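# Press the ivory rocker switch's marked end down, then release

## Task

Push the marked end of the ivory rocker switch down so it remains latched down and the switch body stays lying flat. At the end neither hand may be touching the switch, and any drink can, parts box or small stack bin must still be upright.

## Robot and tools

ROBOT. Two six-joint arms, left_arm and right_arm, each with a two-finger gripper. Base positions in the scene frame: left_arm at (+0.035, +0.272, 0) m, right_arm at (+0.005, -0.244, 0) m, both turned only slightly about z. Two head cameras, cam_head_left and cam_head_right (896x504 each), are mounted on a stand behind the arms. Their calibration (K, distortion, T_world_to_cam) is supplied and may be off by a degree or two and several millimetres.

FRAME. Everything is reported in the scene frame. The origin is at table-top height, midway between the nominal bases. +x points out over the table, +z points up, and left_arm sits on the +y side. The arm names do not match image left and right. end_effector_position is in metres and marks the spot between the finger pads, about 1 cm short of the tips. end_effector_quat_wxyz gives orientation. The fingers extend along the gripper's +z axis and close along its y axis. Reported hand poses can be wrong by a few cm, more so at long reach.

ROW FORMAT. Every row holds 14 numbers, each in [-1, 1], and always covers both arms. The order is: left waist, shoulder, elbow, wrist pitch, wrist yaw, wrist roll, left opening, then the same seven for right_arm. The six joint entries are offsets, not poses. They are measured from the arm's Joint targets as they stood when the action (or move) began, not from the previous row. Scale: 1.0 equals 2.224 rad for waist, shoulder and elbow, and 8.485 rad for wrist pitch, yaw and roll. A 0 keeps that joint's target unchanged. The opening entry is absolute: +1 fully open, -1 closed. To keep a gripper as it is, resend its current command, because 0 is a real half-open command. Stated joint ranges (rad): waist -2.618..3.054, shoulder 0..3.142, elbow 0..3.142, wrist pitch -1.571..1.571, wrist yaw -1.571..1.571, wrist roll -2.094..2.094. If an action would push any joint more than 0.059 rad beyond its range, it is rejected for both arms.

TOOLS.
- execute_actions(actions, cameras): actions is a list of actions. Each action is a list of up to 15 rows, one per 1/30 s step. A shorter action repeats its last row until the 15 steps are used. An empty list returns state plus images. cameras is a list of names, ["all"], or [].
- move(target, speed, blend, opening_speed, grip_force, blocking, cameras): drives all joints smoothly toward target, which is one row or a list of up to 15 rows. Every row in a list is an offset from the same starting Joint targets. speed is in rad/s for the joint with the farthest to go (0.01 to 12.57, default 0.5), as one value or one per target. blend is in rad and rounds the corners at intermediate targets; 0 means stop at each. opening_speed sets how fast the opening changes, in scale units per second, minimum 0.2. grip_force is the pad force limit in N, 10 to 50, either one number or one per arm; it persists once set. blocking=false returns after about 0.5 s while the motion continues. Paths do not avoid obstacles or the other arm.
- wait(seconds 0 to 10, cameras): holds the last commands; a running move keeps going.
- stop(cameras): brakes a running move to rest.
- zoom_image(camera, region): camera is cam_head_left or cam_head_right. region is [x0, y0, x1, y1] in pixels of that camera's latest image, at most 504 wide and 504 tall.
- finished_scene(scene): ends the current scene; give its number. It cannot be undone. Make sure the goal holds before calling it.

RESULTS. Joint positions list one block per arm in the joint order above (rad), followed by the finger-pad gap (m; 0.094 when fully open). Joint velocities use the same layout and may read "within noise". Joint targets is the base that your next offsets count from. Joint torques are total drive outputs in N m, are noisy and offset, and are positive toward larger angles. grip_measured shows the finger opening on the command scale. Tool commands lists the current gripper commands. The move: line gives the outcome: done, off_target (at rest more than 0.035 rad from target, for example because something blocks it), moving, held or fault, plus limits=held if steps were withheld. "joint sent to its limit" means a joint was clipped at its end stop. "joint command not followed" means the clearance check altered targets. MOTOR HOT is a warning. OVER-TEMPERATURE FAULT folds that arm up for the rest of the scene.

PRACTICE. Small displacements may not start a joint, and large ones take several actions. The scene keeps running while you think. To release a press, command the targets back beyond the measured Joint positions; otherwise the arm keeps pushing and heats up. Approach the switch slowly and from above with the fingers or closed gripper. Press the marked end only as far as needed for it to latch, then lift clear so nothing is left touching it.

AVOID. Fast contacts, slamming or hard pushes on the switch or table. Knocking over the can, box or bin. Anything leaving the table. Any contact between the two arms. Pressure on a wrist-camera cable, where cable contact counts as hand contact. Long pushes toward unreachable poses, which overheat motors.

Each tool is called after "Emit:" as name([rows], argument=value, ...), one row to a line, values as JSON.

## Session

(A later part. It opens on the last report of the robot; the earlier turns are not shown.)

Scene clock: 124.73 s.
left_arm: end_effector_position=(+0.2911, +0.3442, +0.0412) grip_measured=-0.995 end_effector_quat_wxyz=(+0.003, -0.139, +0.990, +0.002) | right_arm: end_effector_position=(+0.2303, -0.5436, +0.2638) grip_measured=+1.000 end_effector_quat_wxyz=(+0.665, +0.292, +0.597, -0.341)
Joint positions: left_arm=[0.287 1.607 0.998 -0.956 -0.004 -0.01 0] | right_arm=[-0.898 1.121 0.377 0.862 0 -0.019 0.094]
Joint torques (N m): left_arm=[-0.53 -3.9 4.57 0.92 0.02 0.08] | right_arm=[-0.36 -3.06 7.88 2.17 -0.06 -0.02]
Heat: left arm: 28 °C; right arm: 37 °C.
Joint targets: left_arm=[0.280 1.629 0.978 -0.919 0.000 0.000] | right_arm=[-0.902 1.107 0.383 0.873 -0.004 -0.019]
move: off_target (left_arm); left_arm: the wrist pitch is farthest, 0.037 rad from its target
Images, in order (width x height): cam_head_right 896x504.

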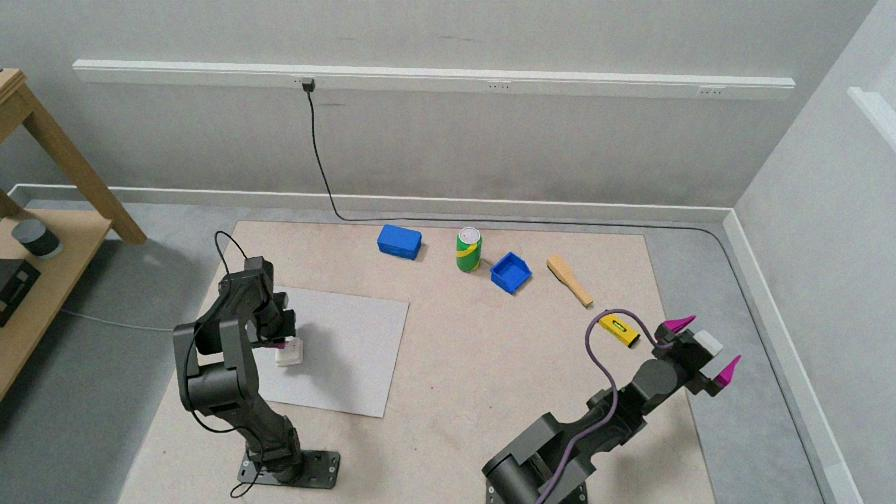

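Emit:
move(target=[0, 0.00315, -0.00625, 0.00244, 0, 0, -1, 0, 0, 0, 0, 0, 0, 1], speed=0.05, cameras=["cam_head_right"])

Emit:
zoom_image(camera="cam_head_right", region=[256, 326, 306, 366])

Scene clock: 126.60 s.
left_arm: end_effector_position=(+0.2914, +0.3443, +0.0368) grip_measured=-0.995 end_effector_quat_wxyz=(+0.005, -0.139, +0.990, +0.003) | right_arm: end_effector_position=(+0.2303, -0.5436, +0.2638) grip_measured=+1.000 end_effector_quat_wxyz=(+0.665, +0.292, +0.597, -0.341)
Joint positions: left_arm=[0.287 1.61 0.984 -0.933 -0.004 -0.009 0] | right_arm=[-0.898 1.121 0.377 0.862 0 -0.019 0.094]
Joint torques (N m): left_arm=[-0.66 -3.66 4.63 0.93 0.03 0.08] | right_arm=[-0.36 -3.04 7.88 2.17 -0.07 -0.02]
Heat: left arm: 28 °C; right arm: 37 °C.
Joint targets: left_arm=[0.280 1.636 0.964 -0.898 0.000 0.000] | right_arm=[-0.902 1.107 0.383 0.873 -0.004 -0.019]
move: done
Images, in order (width x height): cam_head_right 896x504.

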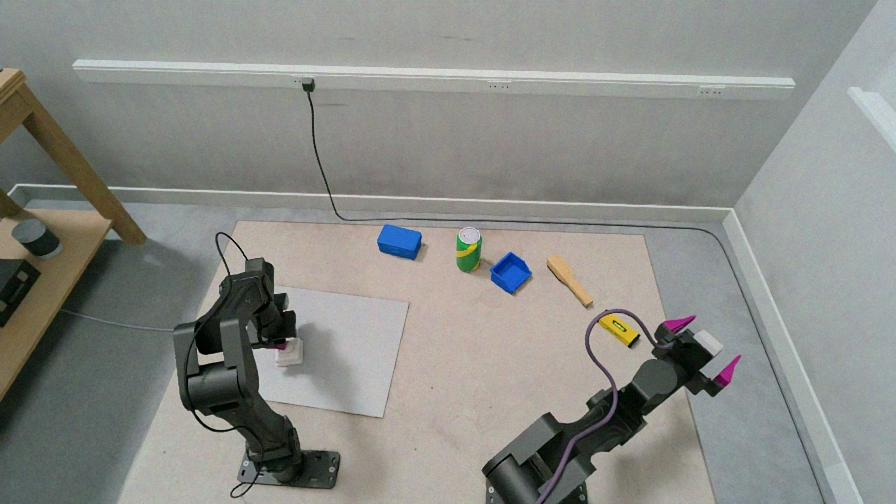

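Scaled by 10.080 from the camera's 896x504 image, which has a finer 1280x720 frame.

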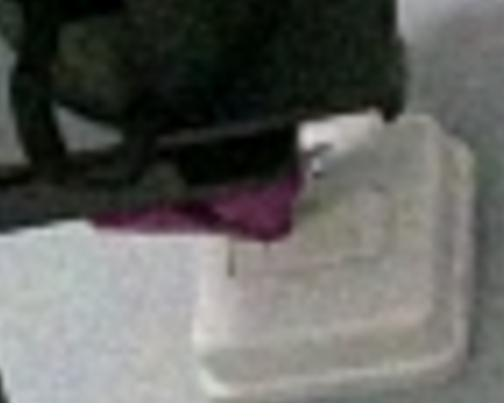

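Emit:
move([
  [0, -0.0207, 0.0612, -0.02145, 0, 0, -1, 0, 0, 0, 0, 0, 0, 1],
  [0.27, -0.0612, 0.151, -0.0474, 0, 0, -1, 0, 0, 0, 0, 0, 0, 1],
], speed=[0.3, 0.6], cameras=["all"])

Emit:
zoom_image(camera="cam_head_right", region=[256, 326, 306, 366])

Emit:
zoom_image(camera="cam_head_left", region=[240, 330, 300, 390])

Scene clock: 132.20 s.
left_arm: end_effector_position=(+0.2083, +0.4756, +0.1286) grip_measured=-0.995 end_effector_quat_wxyz=(+0.011, -0.421, +0.907, +0.006) | right_arm: end_effector_position=(+0.2303, -0.5436, +0.2638) grip_measured=+1.000 end_effector_quat_wxyz=(+0.665, +0.292, +0.597, -0.341)
Joint positions: left_arm=[0.878 1.53 1.276 -1.292 -0.002 -0.008 0] | right_arm=[-0.898 1.121 0.377 0.862 0 -0.019 0.094]
Joint torques (N m): left_arm=[0.09 -7.86 9.2 0.49 0.03 0.08] | right_arm=[-0.35 -3.06 7.9 2.16 -0.07 -0.02]
Heat: left arm: 28 °C; right arm: 37 °C.
Joint targets: left_arm=[0.880 1.499 1.301 -1.300 0.000 0.001] | right_arm=[-0.902 1.107 0.383 0.873 -0.004 -0.019]
move: done

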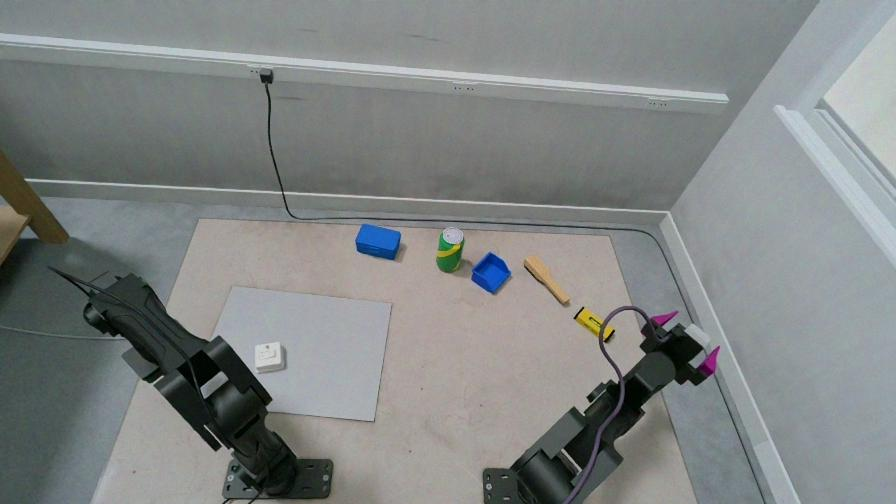

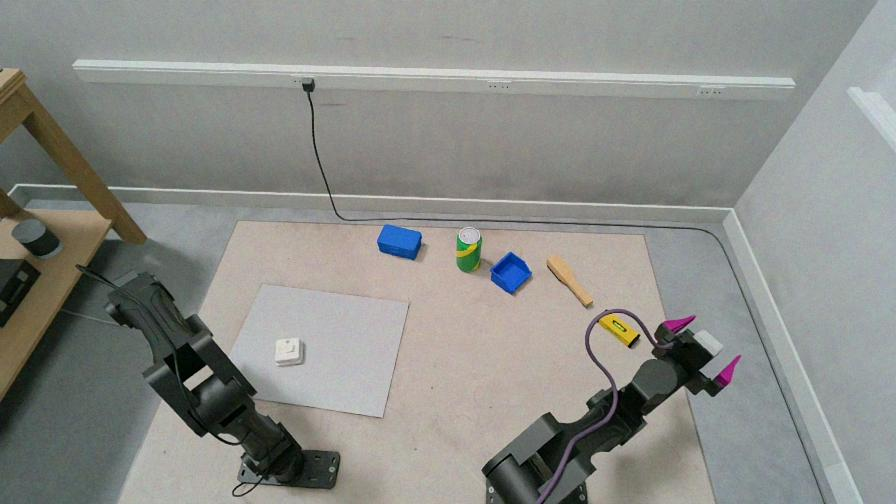

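Scaled by 10.080 from the camera's 896x504 image, which has a finer 1280x720 frame.

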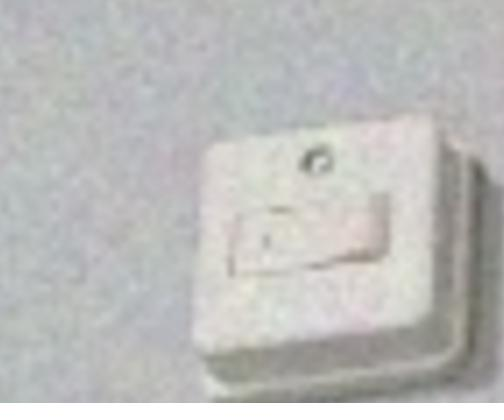

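Scaled by 8.400 from the camera's 896x504 image, which has a finer 1280x720 frame.

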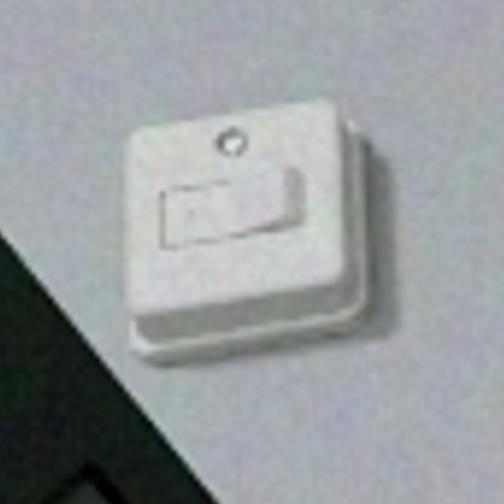

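Emit:
finished_scene(scene=1)

The scene is finished: the task was done.


## Next scene

The same job, from a new start.

Emit:
execute_actions(actions=[], cameras=["all"])

Scene clock: 0.00 s.
left_arm: end_effector_position=(+0.4384, +0.2535, +0.1110) grip_measured=+1.000 end_effector_quat_wxyz=(+0.579, +0.028, +0.810, -0.084) | right_arm: end_effector_position=(+0.3956, -0.2768, +0.0802) grip_measured=+1.000 end_effector_quat_wxyz=(+0.559, +0.035, +0.828, +0.021)
Joint positions: left_arm=[0.065 1.514 0.411 0.774 0.215 -0.036 0.094] | right_arm=[-0.117 1.567 0.353 0.827 -0.132 0.026 0.094]
Joint velocities: within noise
Joint torques (N m): no reading
Heat: left arm: 25 °C; right arm: 29 °C.
Joint targets: left_arm=[0.065 1.504 0.421 0.784 0.216 -0.036] | right_arm=[-0.117 1.560 0.360 0.835 -0.133 0.026]
Tool commands: left_gripper/opening=+1.0 right_gripper/opening=+1.0

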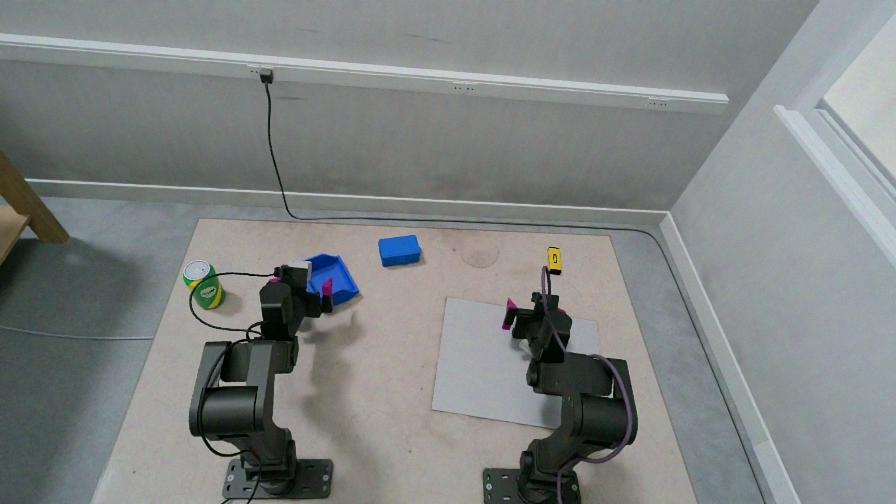

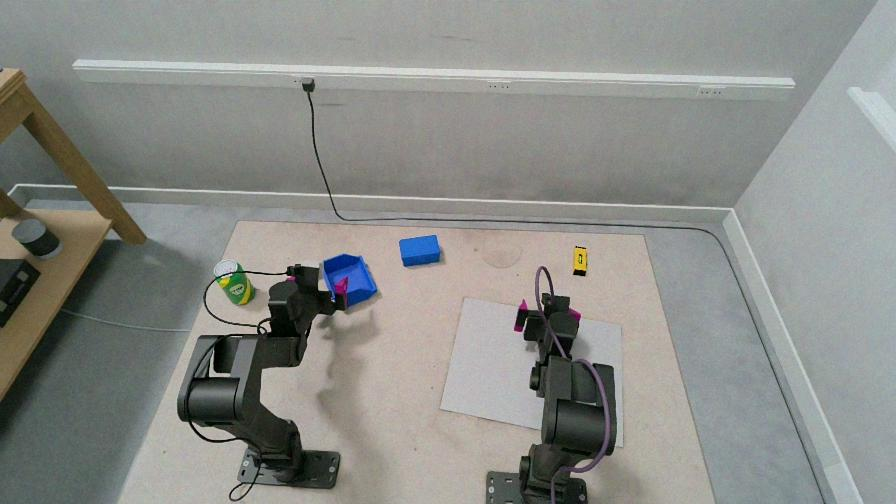

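Emit:
move([
  [0, 0, 0, 0, 0, 0, 1, 0, -0.2, 0, 0, 0, 0, 1],
  [0, 0, 0, 0, 0, 0, 1, -0.36, -0.2, 0, 0, 0, 0, 1],
], speed=0.8, blend=0.1, cameras=["all"])

Emit:
zoom_image(camera="cam_head_left", region=[480, 310, 580, 410])

Emit:
zoom_image(camera="cam_head_right", region=[490, 310, 590, 410])

Scene clock: 5.70 s.
left_arm: end_effector_position=(+0.4384, +0.2535, +0.1110) grip_measured=+1.000 end_effector_quat_wxyz=(+0.579, +0.028, +0.810, -0.084) | right_arm: end_effector_position=(+0.2433, -0.5319, +0.2391) grip_measured=+1.000 end_effector_quat_wxyz=(+0.666, +0.281, +0.632, -0.279)
Joint positions: left_arm=[0.065 1.514 0.411 0.774 0.215 -0.036 0.094] | right_arm=[-0.914 1.13 0.353 0.819 -0.129 0.026 0.094]
Joint torques (N m): left_arm=[-0.03 -5.29 7.3 2.23 0.07 -0.04] | right_arm=[-0.38 -3.14 7.82 2.23 -0.05 -0.03]
Heat: left arm: 26 °C; right arm: 30 °C.
Joint targets: left_arm=[0.065 1.504 0.421 0.784 0.216 -0.036] | right_arm=[-0.918 1.115 0.360 0.835 -0.133 0.026]
move: done

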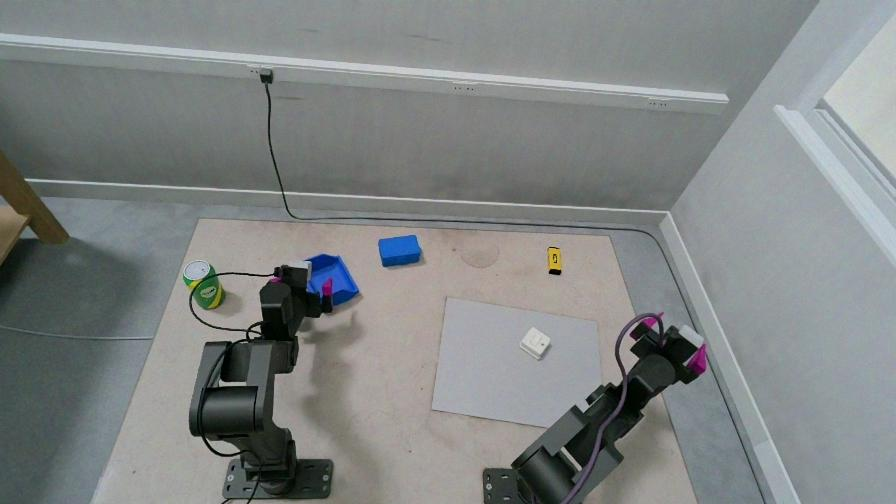

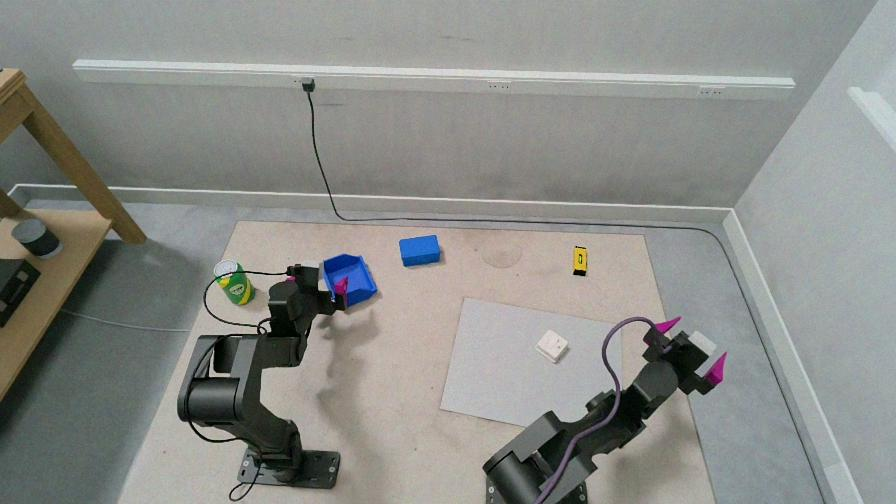

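Scaled by 5.040 from the camera's 896x504 image, which has a finer 1280x720 frame.

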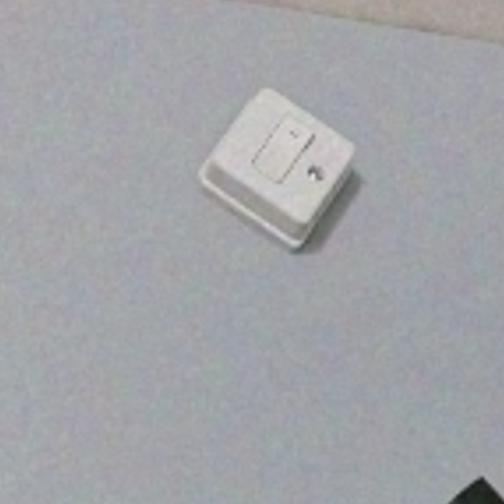

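Scaled by 5.040 from the camera's 896x504 image, which has a finer 1280x720 frame.

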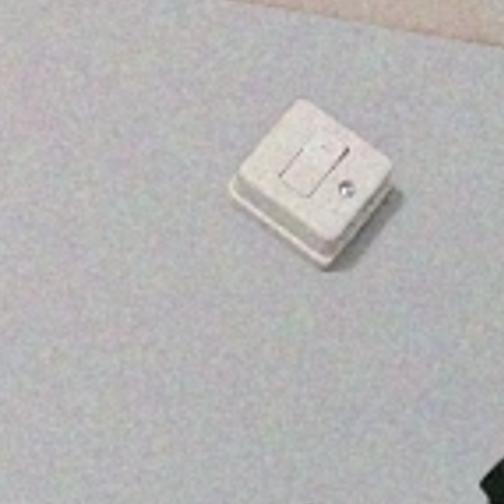

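Emit:
zoom_image(camera="cam_head_left", region=[510, 320, 560, 370])

Emit:
zoom_image(camera="cam_head_right", region=[528, 322, 578, 372])

Scaled by 10.080 from the camera's 896x504 image, which has a finer 1280x720 frame.

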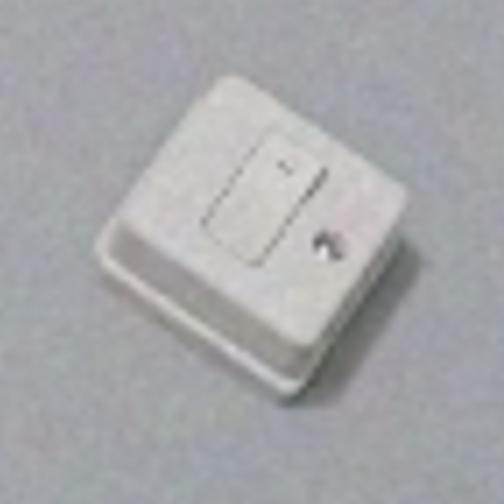

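Scaled by 10.080 from the camera's 896x504 image, which has a finer 1280x720 frame.

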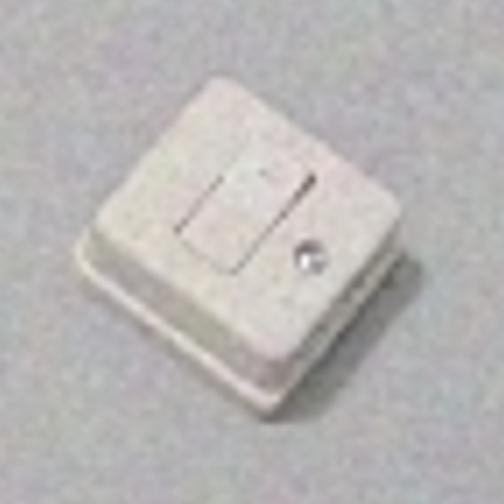

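Emit:
zoom_image(camera="cam_head_left", region=[630, 290, 730, 390])

Emit:
zoom_image(camera="cam_head_right", region=[640, 300, 740, 400])

Scaled by 5.040 from the camera's 896x504 image, which has a finer 1280x720 frame.

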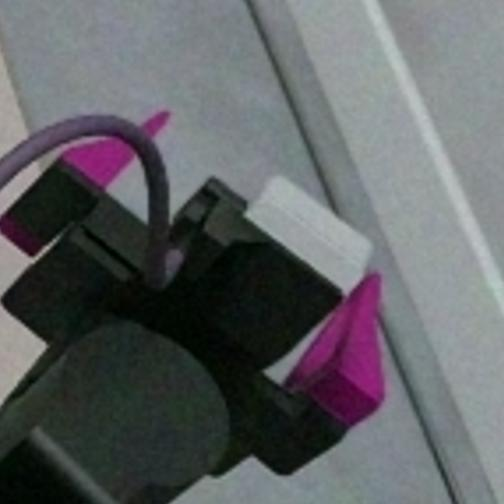

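Scaled by 5.040 from the camera's 896x504 image, which has a finer 1280x720 frame.

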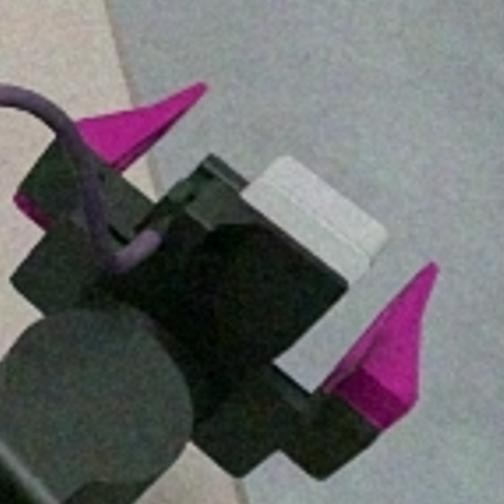

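Emit:
move([
  [0, 0, 0, 0, 0, 0, 1, 0.3575, 0.3431, 0.5396, -0.2463, 0.01567, -0.00306, -1],
  [0, 0, 0, 0, 0, 0, 1, 0.3575, 0.3543, 0.4714, -0.22535, 0.01567, -0.00306, -1],
], speed=[0.8, 0.3], opening_speed=1.0, cameras=["all"])

Emit:
zoom_image(camera="cam_head_left", region=[510, 320, 560, 370])

Emit:
zoom_image(camera="cam_head_right", region=[528, 322, 578, 372])

Scene clock: 25.73 s.
left_arm: end_effector_position=(+0.4384, +0.2535, +0.1110) grip_measured=+1.000 end_effector_quat_wxyz=(+0.579, +0.028, +0.810, -0.084) | right_arm: end_effector_position=(+0.3537, -0.2942, +0.0640) grip_measured=-0.997 end_effector_quat_wxyz=(+0.010, +0.078, +0.997, +0.005)
Joint positions: left_arm=[0.065 1.514 0.411 0.774 0.215 -0.036 0.094] | right_arm=[-0.122 1.886 1.426 -1.091 -0.011 0.004 0]
Joint torques (N m): left_arm=[0.03 -5.24 7.32 2.25 0.05 -0.03] | right_arm=[-0.09 -6.6 4.96 0.56 0.13 -0.06]
Heat: left arm: 29 °C; right arm: 32 °C.
Joint targets: left_arm=[0.065 1.504 0.421 0.784 0.216 -0.036] | right_arm=[-0.123 1.904 1.408 -1.077 0.000 0.000]
move: done

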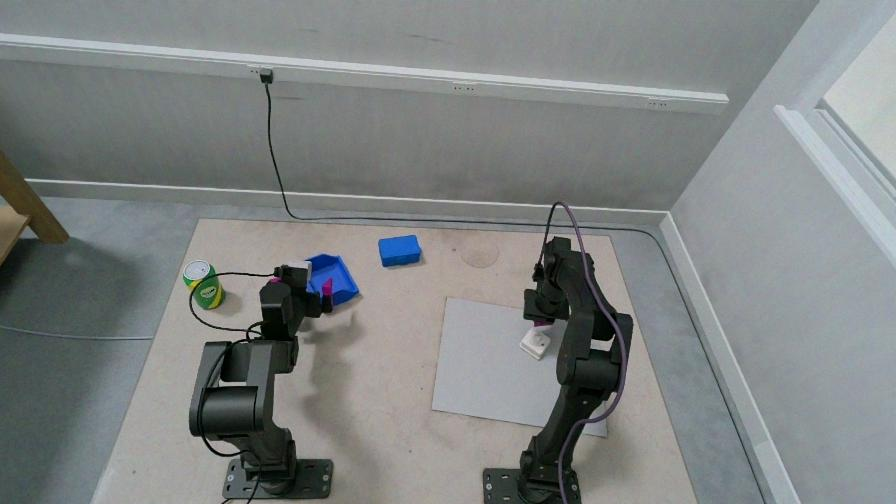

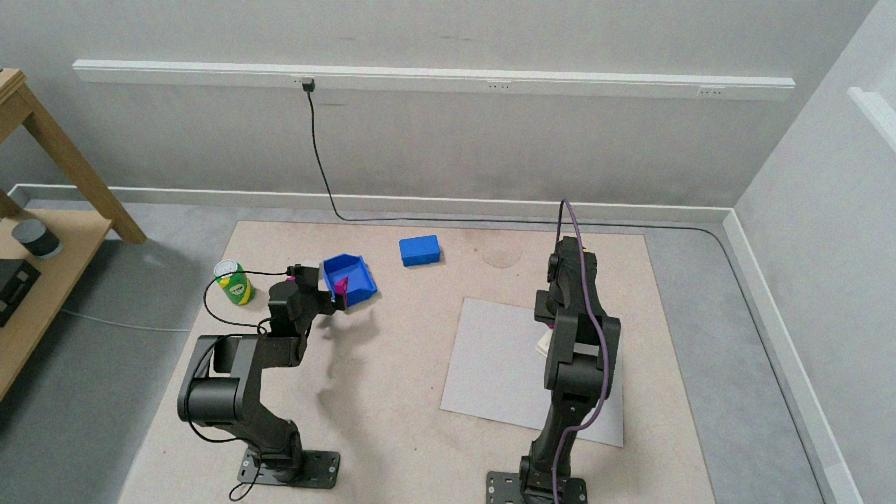

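Scaled by 10.080 from the camera's 896x504 image, which has a finer 1280x720 frame.

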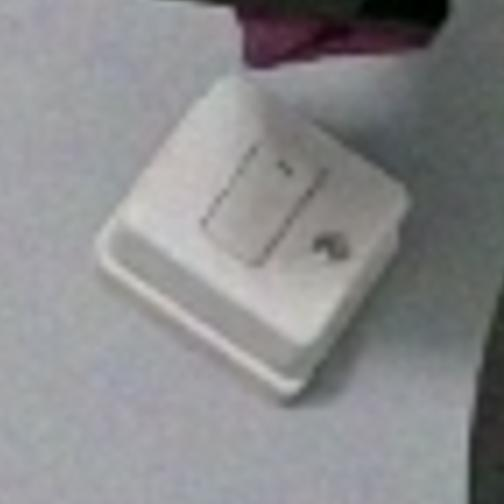

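Scaled by 10.080 from the camera's 896x504 image, which has a finer 1280x720 frame.

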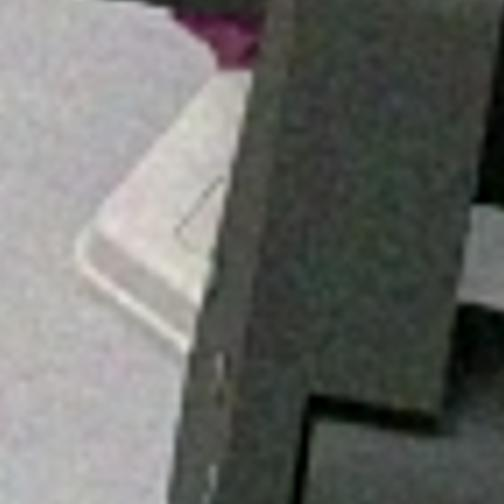

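Emit:
move([
  [0, 0, 0, 0, 0, 0, 1, -0.01124, -0.0409, 0.0337, -0.01332, 0, 0, -1],
  [0, 0, 0, 0, 0, 0, 1, -0.01124, -0.0060, -0.03255, 0.00719, 0, 0, -1],
], speed=[0.3, 0.15], cameras=["all"])

Emit:
zoom_image(camera="cam_head_left", region=[510, 320, 560, 370])

Emit:
zoom_image(camera="cam_head_right", region=[528, 322, 578, 372])

Scene clock: 40.47 s.
left_arm: end_effector_position=(+0.4384, +0.2535, +0.1110) grip_measured=+1.000 end_effector_quat_wxyz=(+0.579, +0.028, +0.810, -0.084) | right_arm: end_effector_position=(+0.3464, -0.3011, +0.0513) grip_measured=-0.997 end_effector_quat_wxyz=(+0.012, +0.089, +0.996, +0.004)
Joint positions: left_arm=[0.065 1.514 0.411 0.774 0.215 -0.036 0.094] | right_arm=[-0.144 1.872 1.355 -1.031 -0.011 0.004 0]
Joint torques (N m): left_arm=[-0.02 -5.31 7.24 2.23 0.1 -0.03] | right_arm=[-0.32 -6.32 4.83 0.51 0.11 -0.07]
Heat: left arm: 31 °C; right arm: 31 °C.
Joint targets: left_arm=[0.065 1.504 0.421 0.784 0.216 -0.036] | right_arm=[-0.148 1.890 1.336 -1.016 0.000 0.000]
move: done

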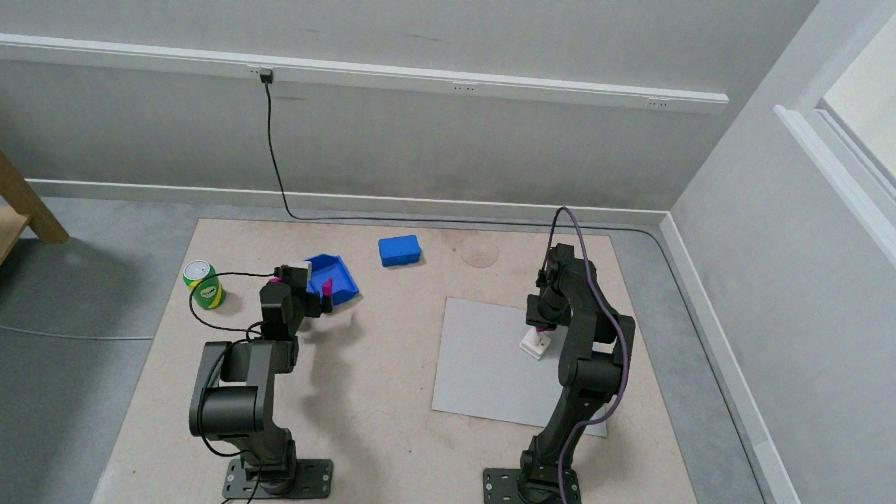

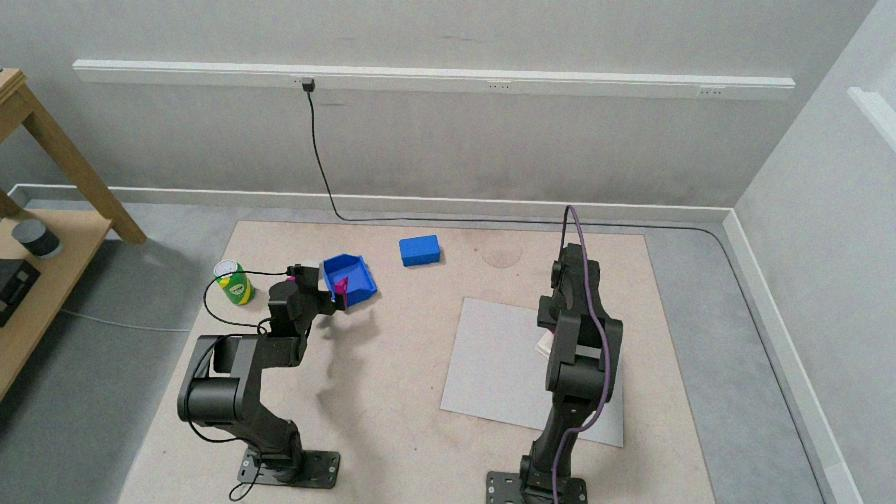

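Scaled by 10.080 from the camera's 896x504 image, which has a finer 1280x720 frame.

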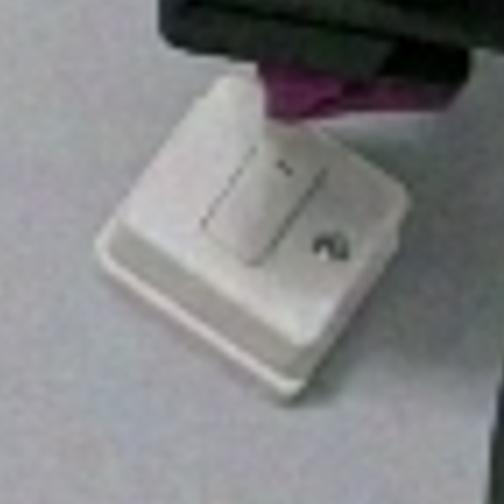

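Scaled by 10.080 from the camera's 896x504 image, which has a finer 1280x720 frame.

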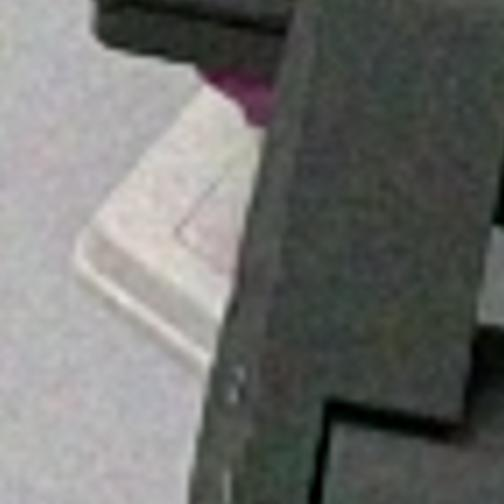

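Emit:
move([
  [0, 0, 0, 0, 0, 0, 1, -0.00585, -0.03642, 0.02563, -0.01014, 0, 0, -1],
  [0, 0, 0, 0, 0, 0, 1, -0.00585, -0.00764, -0.02266, 0.00394, 0, 0, -1],
], speed=[0.3, 0.1], cameras=["all"])

Emit:
zoom_image(camera="cam_head_left", region=[510, 320, 560, 370])

Emit:
zoom_image(camera="cam_head_right", region=[528, 322, 578, 372])

Scene clock: 51.60 s.
left_arm: end_effector_position=(+0.4384, +0.2535, +0.1110) grip_measured=+1.000 end_effector_quat_wxyz=(+0.579, +0.028, +0.810, -0.084) | right_arm: end_effector_position=(+0.3392, -0.3038, +0.0449) grip_measured=-0.997 end_effector_quat_wxyz=(+0.012, +0.095, +0.995, +0.004)
Joint positions: left_arm=[0.065 1.514 0.411 0.774 0.215 -0.036 0.094] | right_arm=[-0.156 1.854 1.305 -0.998 -0.011 0.004 0]
Joint torques (N m): left_arm=[-0.05 -5.31 7.25 2.21 0.08 -0.02] | right_arm=[-0.47 -6.09 4.74 0.56 0.11 -0.06]
Heat: left arm: 32 °C; right arm: 31 °C.
Joint targets: left_arm=[0.065 1.504 0.421 0.784 0.216 -0.036] | right_arm=[-0.161 1.873 1.285 -0.982 0.000 0.000]
move: done

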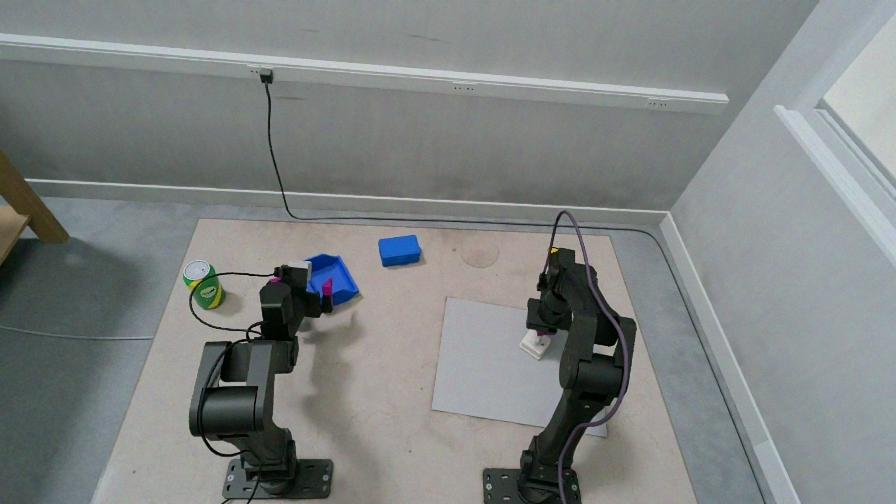

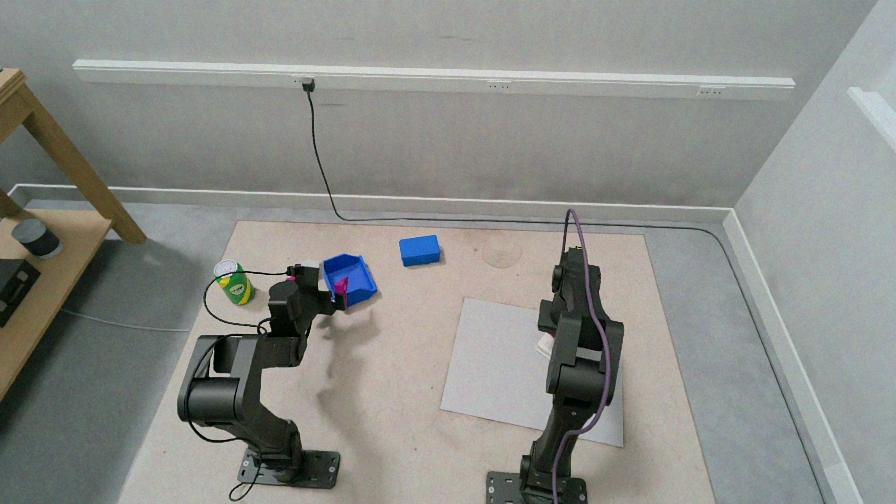

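Scaled by 10.080 from the camera's 896x504 image, which has a finer 1280x720 frame.

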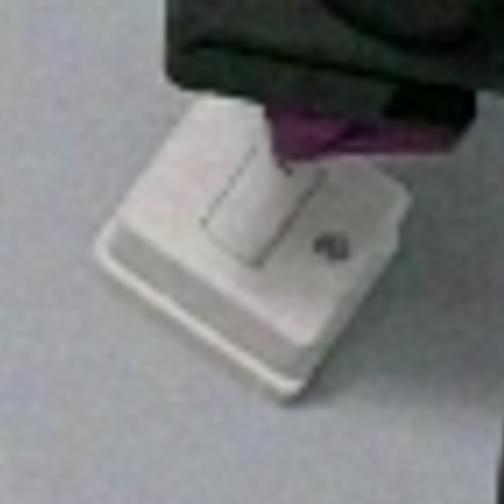

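Scaled by 10.080 from the camera's 896x504 image, which has a finer 1280x720 frame.

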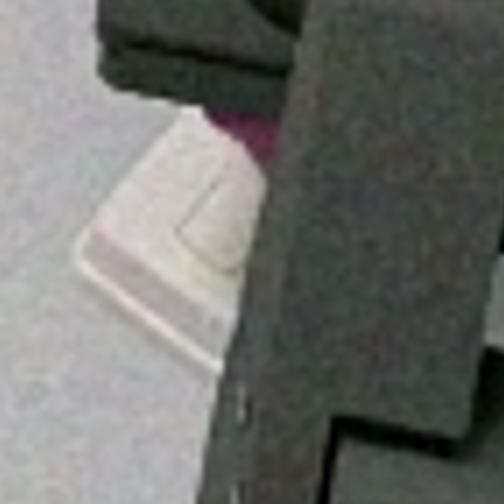

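Emit:
move(target=[0, 0, 0, 0, 0, 0, 1, 0, 0.00234, -0.00616, 0.00222, 0, 0, -1], speed=0.05, cameras=["cam_head_left"])

Emit:
zoom_image(camera="cam_head_left", region=[510, 320, 560, 370])

Scene clock: 53.43 s.
left_arm: end_effector_position=(+0.4384, +0.2535, +0.1110) grip_measured=+1.000 end_effector_quat_wxyz=(+0.579, +0.028, +0.810, -0.084) | right_arm: end_effector_position=(+0.3392, -0.3038, +0.0421) grip_measured=-0.997 end_effector_quat_wxyz=(+0.014, +0.095, +0.995, +0.004)
Joint positions: left_arm=[0.065 1.514 0.411 0.774 0.215 -0.036 0.094] | right_arm=[-0.156 1.854 1.293 -0.982 -0.011 0.004 0]
Joint torques (N m): left_arm=[-0.06 -5.29 7.34 2.23 0.11 -0.02] | right_arm=[-0.46 -5.71 4.57 0.6 0.12 -0.06]
Heat: left arm: 32 °C; right arm: 31 °C.
Joint targets: left_arm=[0.065 1.504 0.421 0.784 0.216 -0.036] | right_arm=[-0.161 1.878 1.272 -0.963 0.000 0.000]
move: done
Images, in order (width x height): cam_head_left 896x504.

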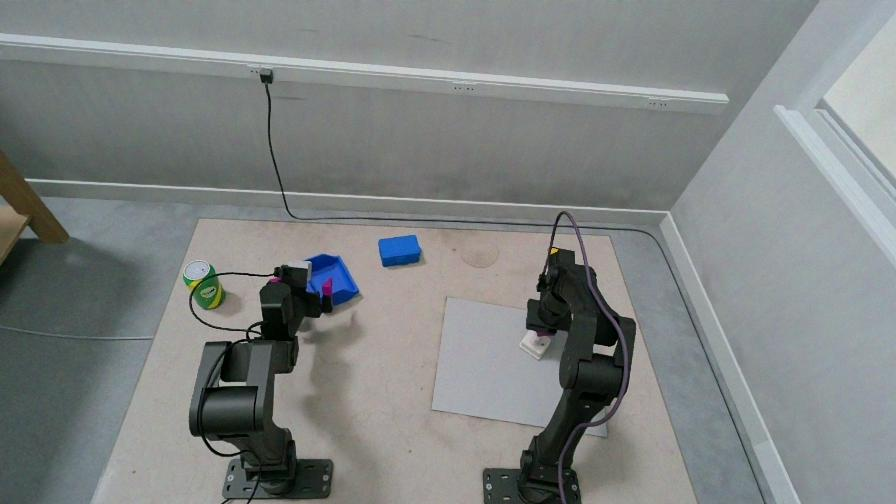

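Scaled by 10.080 from the camera's 896x504 image, which has a finer 1280x720 frame.

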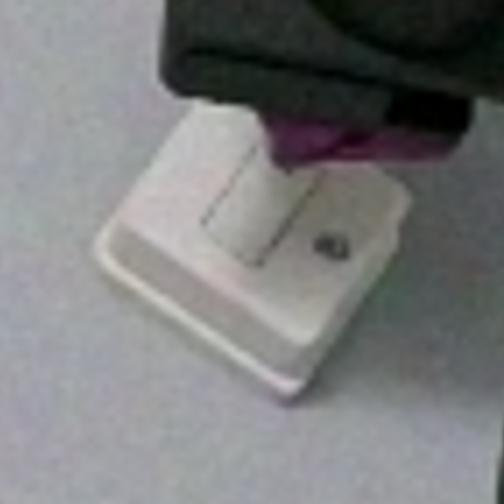

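Emit:
move(target=[0, 0, 0, 0, 0, 0, 1, 0, 0.00234, -0.00616, 0.00222, 0, 0, -1], speed=0.05, cameras=["cam_head_left"])

Emit:
zoom_image(camera="cam_head_left", region=[510, 320, 560, 370])

Scene clock: 55.20 s.
left_arm: end_effector_position=(+0.4384, +0.2535, +0.1110) grip_measured=+1.000 end_effector_quat_wxyz=(+0.579, +0.028, +0.810, -0.084) | right_arm: end_effector_position=(+0.3392, -0.3038, +0.0418) grip_measured=-0.997 end_effector_quat_wxyz=(+0.015, +0.095, +0.995, +0.004)
Joint positions: left_arm=[0.065 1.514 0.411 0.774 0.215 -0.036 0.094] | right_arm=[-0.156 1.854 1.291 -0.98 -0.011 0.004 0]
Joint torques (N m): left_arm=[-0.06 -5.35 7.32 2.24 0.09 -0.03] | right_arm=[-0.46 -5.35 3.6 0.78 0.11 -0.07]
Heat: left arm: 32 °C; right arm: 31 °C.
Joint targets: left_arm=[0.065 1.504 0.421 0.784 0.216 -0.036] | right_arm=[-0.161 1.883 1.258 -0.945 0.000 0.000]
move: off_target (right_arm); right_arm: the wrist pitch is farthest, 0.036 rad from its target
Images, in order (width x height): cam_head_left 896x504.

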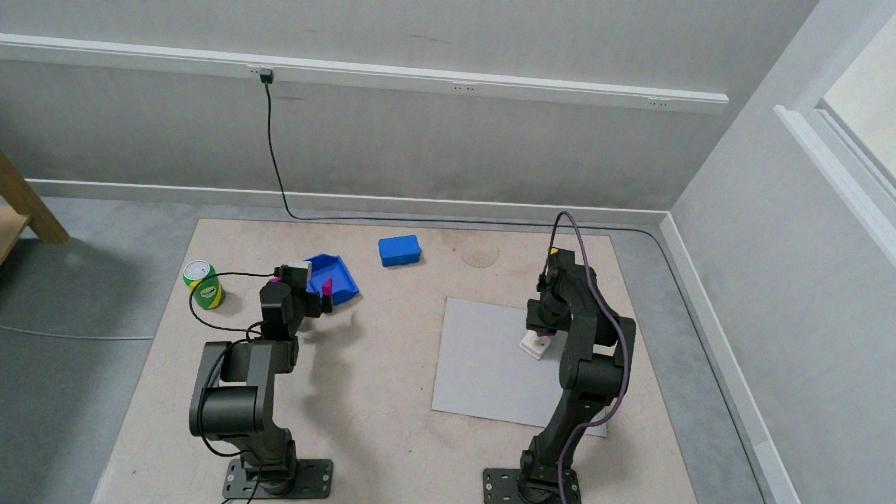

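Scaled by 10.080 from the camera's 896x504 image, which has a finer 1280x720 frame.

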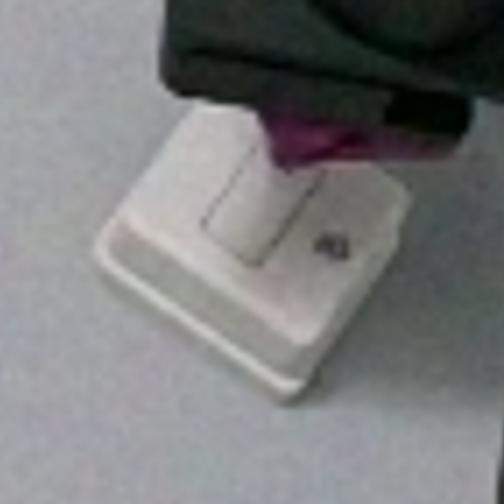

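Emit:
move(target=[0, 0, 0, 0, 0, 0, 1, 0, 0.00234, -0.00616, 0.00222, 0, 0, -1], speed=0.05, cameras=["cam_head_left"])

Emit:
zoom_image(camera="cam_head_left", region=[510, 320, 560, 370])

Scene clock: 57.27 s.
left_arm: end_effector_position=(+0.4384, +0.2535, +0.1110) grip_measured=+1.000 end_effector_quat_wxyz=(+0.579, +0.028, +0.810, -0.084) | right_arm: end_effector_position=(+0.3405, -0.3044, +0.0362) grip_measured=-0.997 end_effector_quat_wxyz=(+0.018, +0.094, +0.995, +0.003)
Joint positions: left_arm=[0.065 1.514 0.411 0.774 0.215 -0.036 0.094] | right_arm=[-0.156 1.86 1.276 -0.952 -0.009 0.004 0]
Joint torques (N m): left_arm=[-0.1 -5.34 7.32 2.22 0.09 -0.02] | right_arm=[-0.47 -5.44 3.73 0.72 0.1 -0.07]
Heat: left arm: 32 °C; right arm: 31 °C.
Joint targets: left_arm=[0.065 1.504 0.421 0.784 0.216 -0.036] | right_arm=[-0.161 1.889 1.244 -0.926 0.000 0.000]
move: done
Images, in order (width x height): cam_head_left 896x504.

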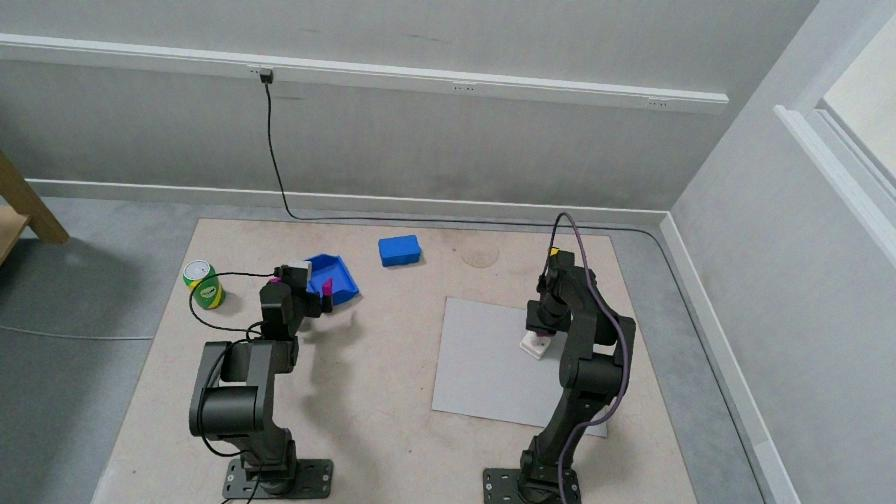

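Scaled by 10.080 from the camera's 896x504 image, which has a finer 1280x720 frame.

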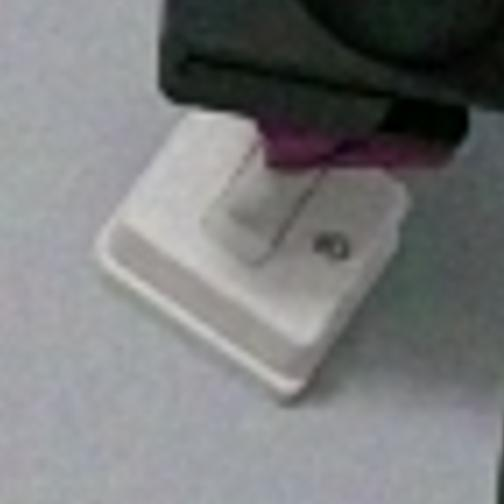

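Emit:
move([
  [0, 0, 0, 0, 0, 0, 1, 0, -0.03597, 0.06025, -0.01756, 0, 0, -1],
  [0, 0, 0, 0, 0, 0, 1, -0.2199, -0.12995, 0.07014, -0.03229, 0, 0, -1],
], speed=[0.3, 0.6], cameras=["all"])

Emit:
zoom_image(camera="cam_head_left", region=[510, 320, 560, 370])

Emit:
zoom_image(camera="cam_head_right", region=[528, 322, 578, 372])

Scene clock: 62.50 s.
left_arm: end_effector_position=(+0.4384, +0.2535, +0.1110) grip_measured=+1.000 end_effector_quat_wxyz=(+0.579, +0.028, +0.810, -0.084) | right_arm: end_effector_position=(+0.2519, -0.4428, +0.1283) grip_measured=-0.997 end_effector_quat_wxyz=(+0.058, +0.335, +0.940, -0.019)
Joint positions: left_arm=[0.065 1.514 0.411 0.774 0.215 -0.036 0.094] | right_arm=[-0.652 1.626 1.366 -1.188 -0.003 0.003 0]
Joint torques (N m): left_arm=[-0.09 -5.31 7.34 2.21 0.07 -0.02] | right_arm=[0.14 -7.8 9.68 0.43 0.06 -0.05]
Heat: left arm: 32 °C; right arm: 31 °C.
Joint targets: left_arm=[0.065 1.504 0.421 0.784 0.216 -0.036] | right_arm=[-0.650 1.600 1.401 -1.200 0.000 0.000]
move: done

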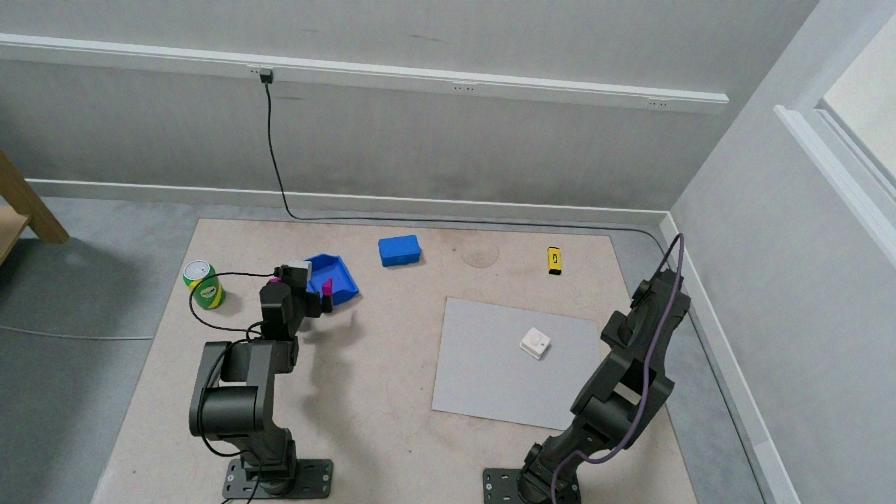

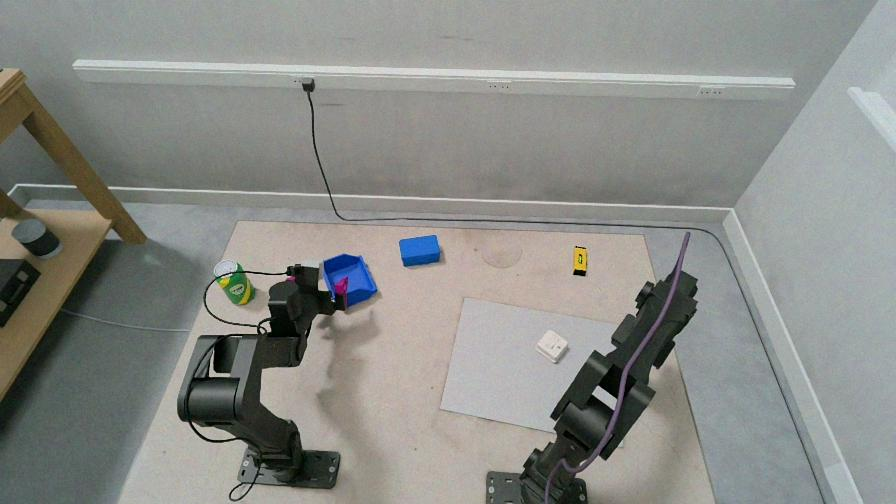

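Scaled by 10.080 from the camera's 896x504 image, which has a finer 1280x720 frame.

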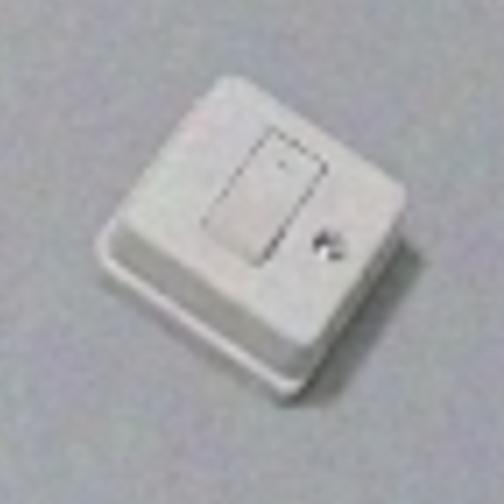

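Scaled by 10.080 from the camera's 896x504 image, which has a finer 1280x720 frame.

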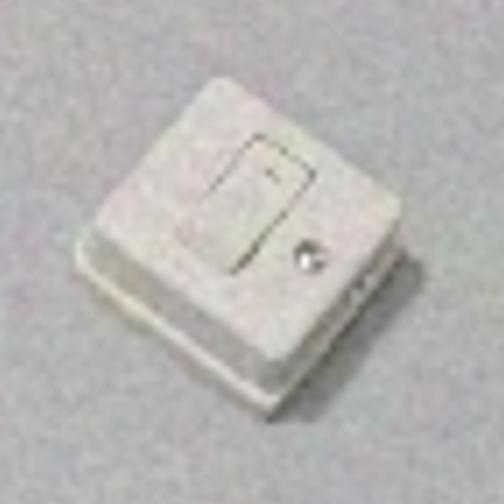

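Emit:
finished_scene(scene=2)

The scene is finished: the task was done.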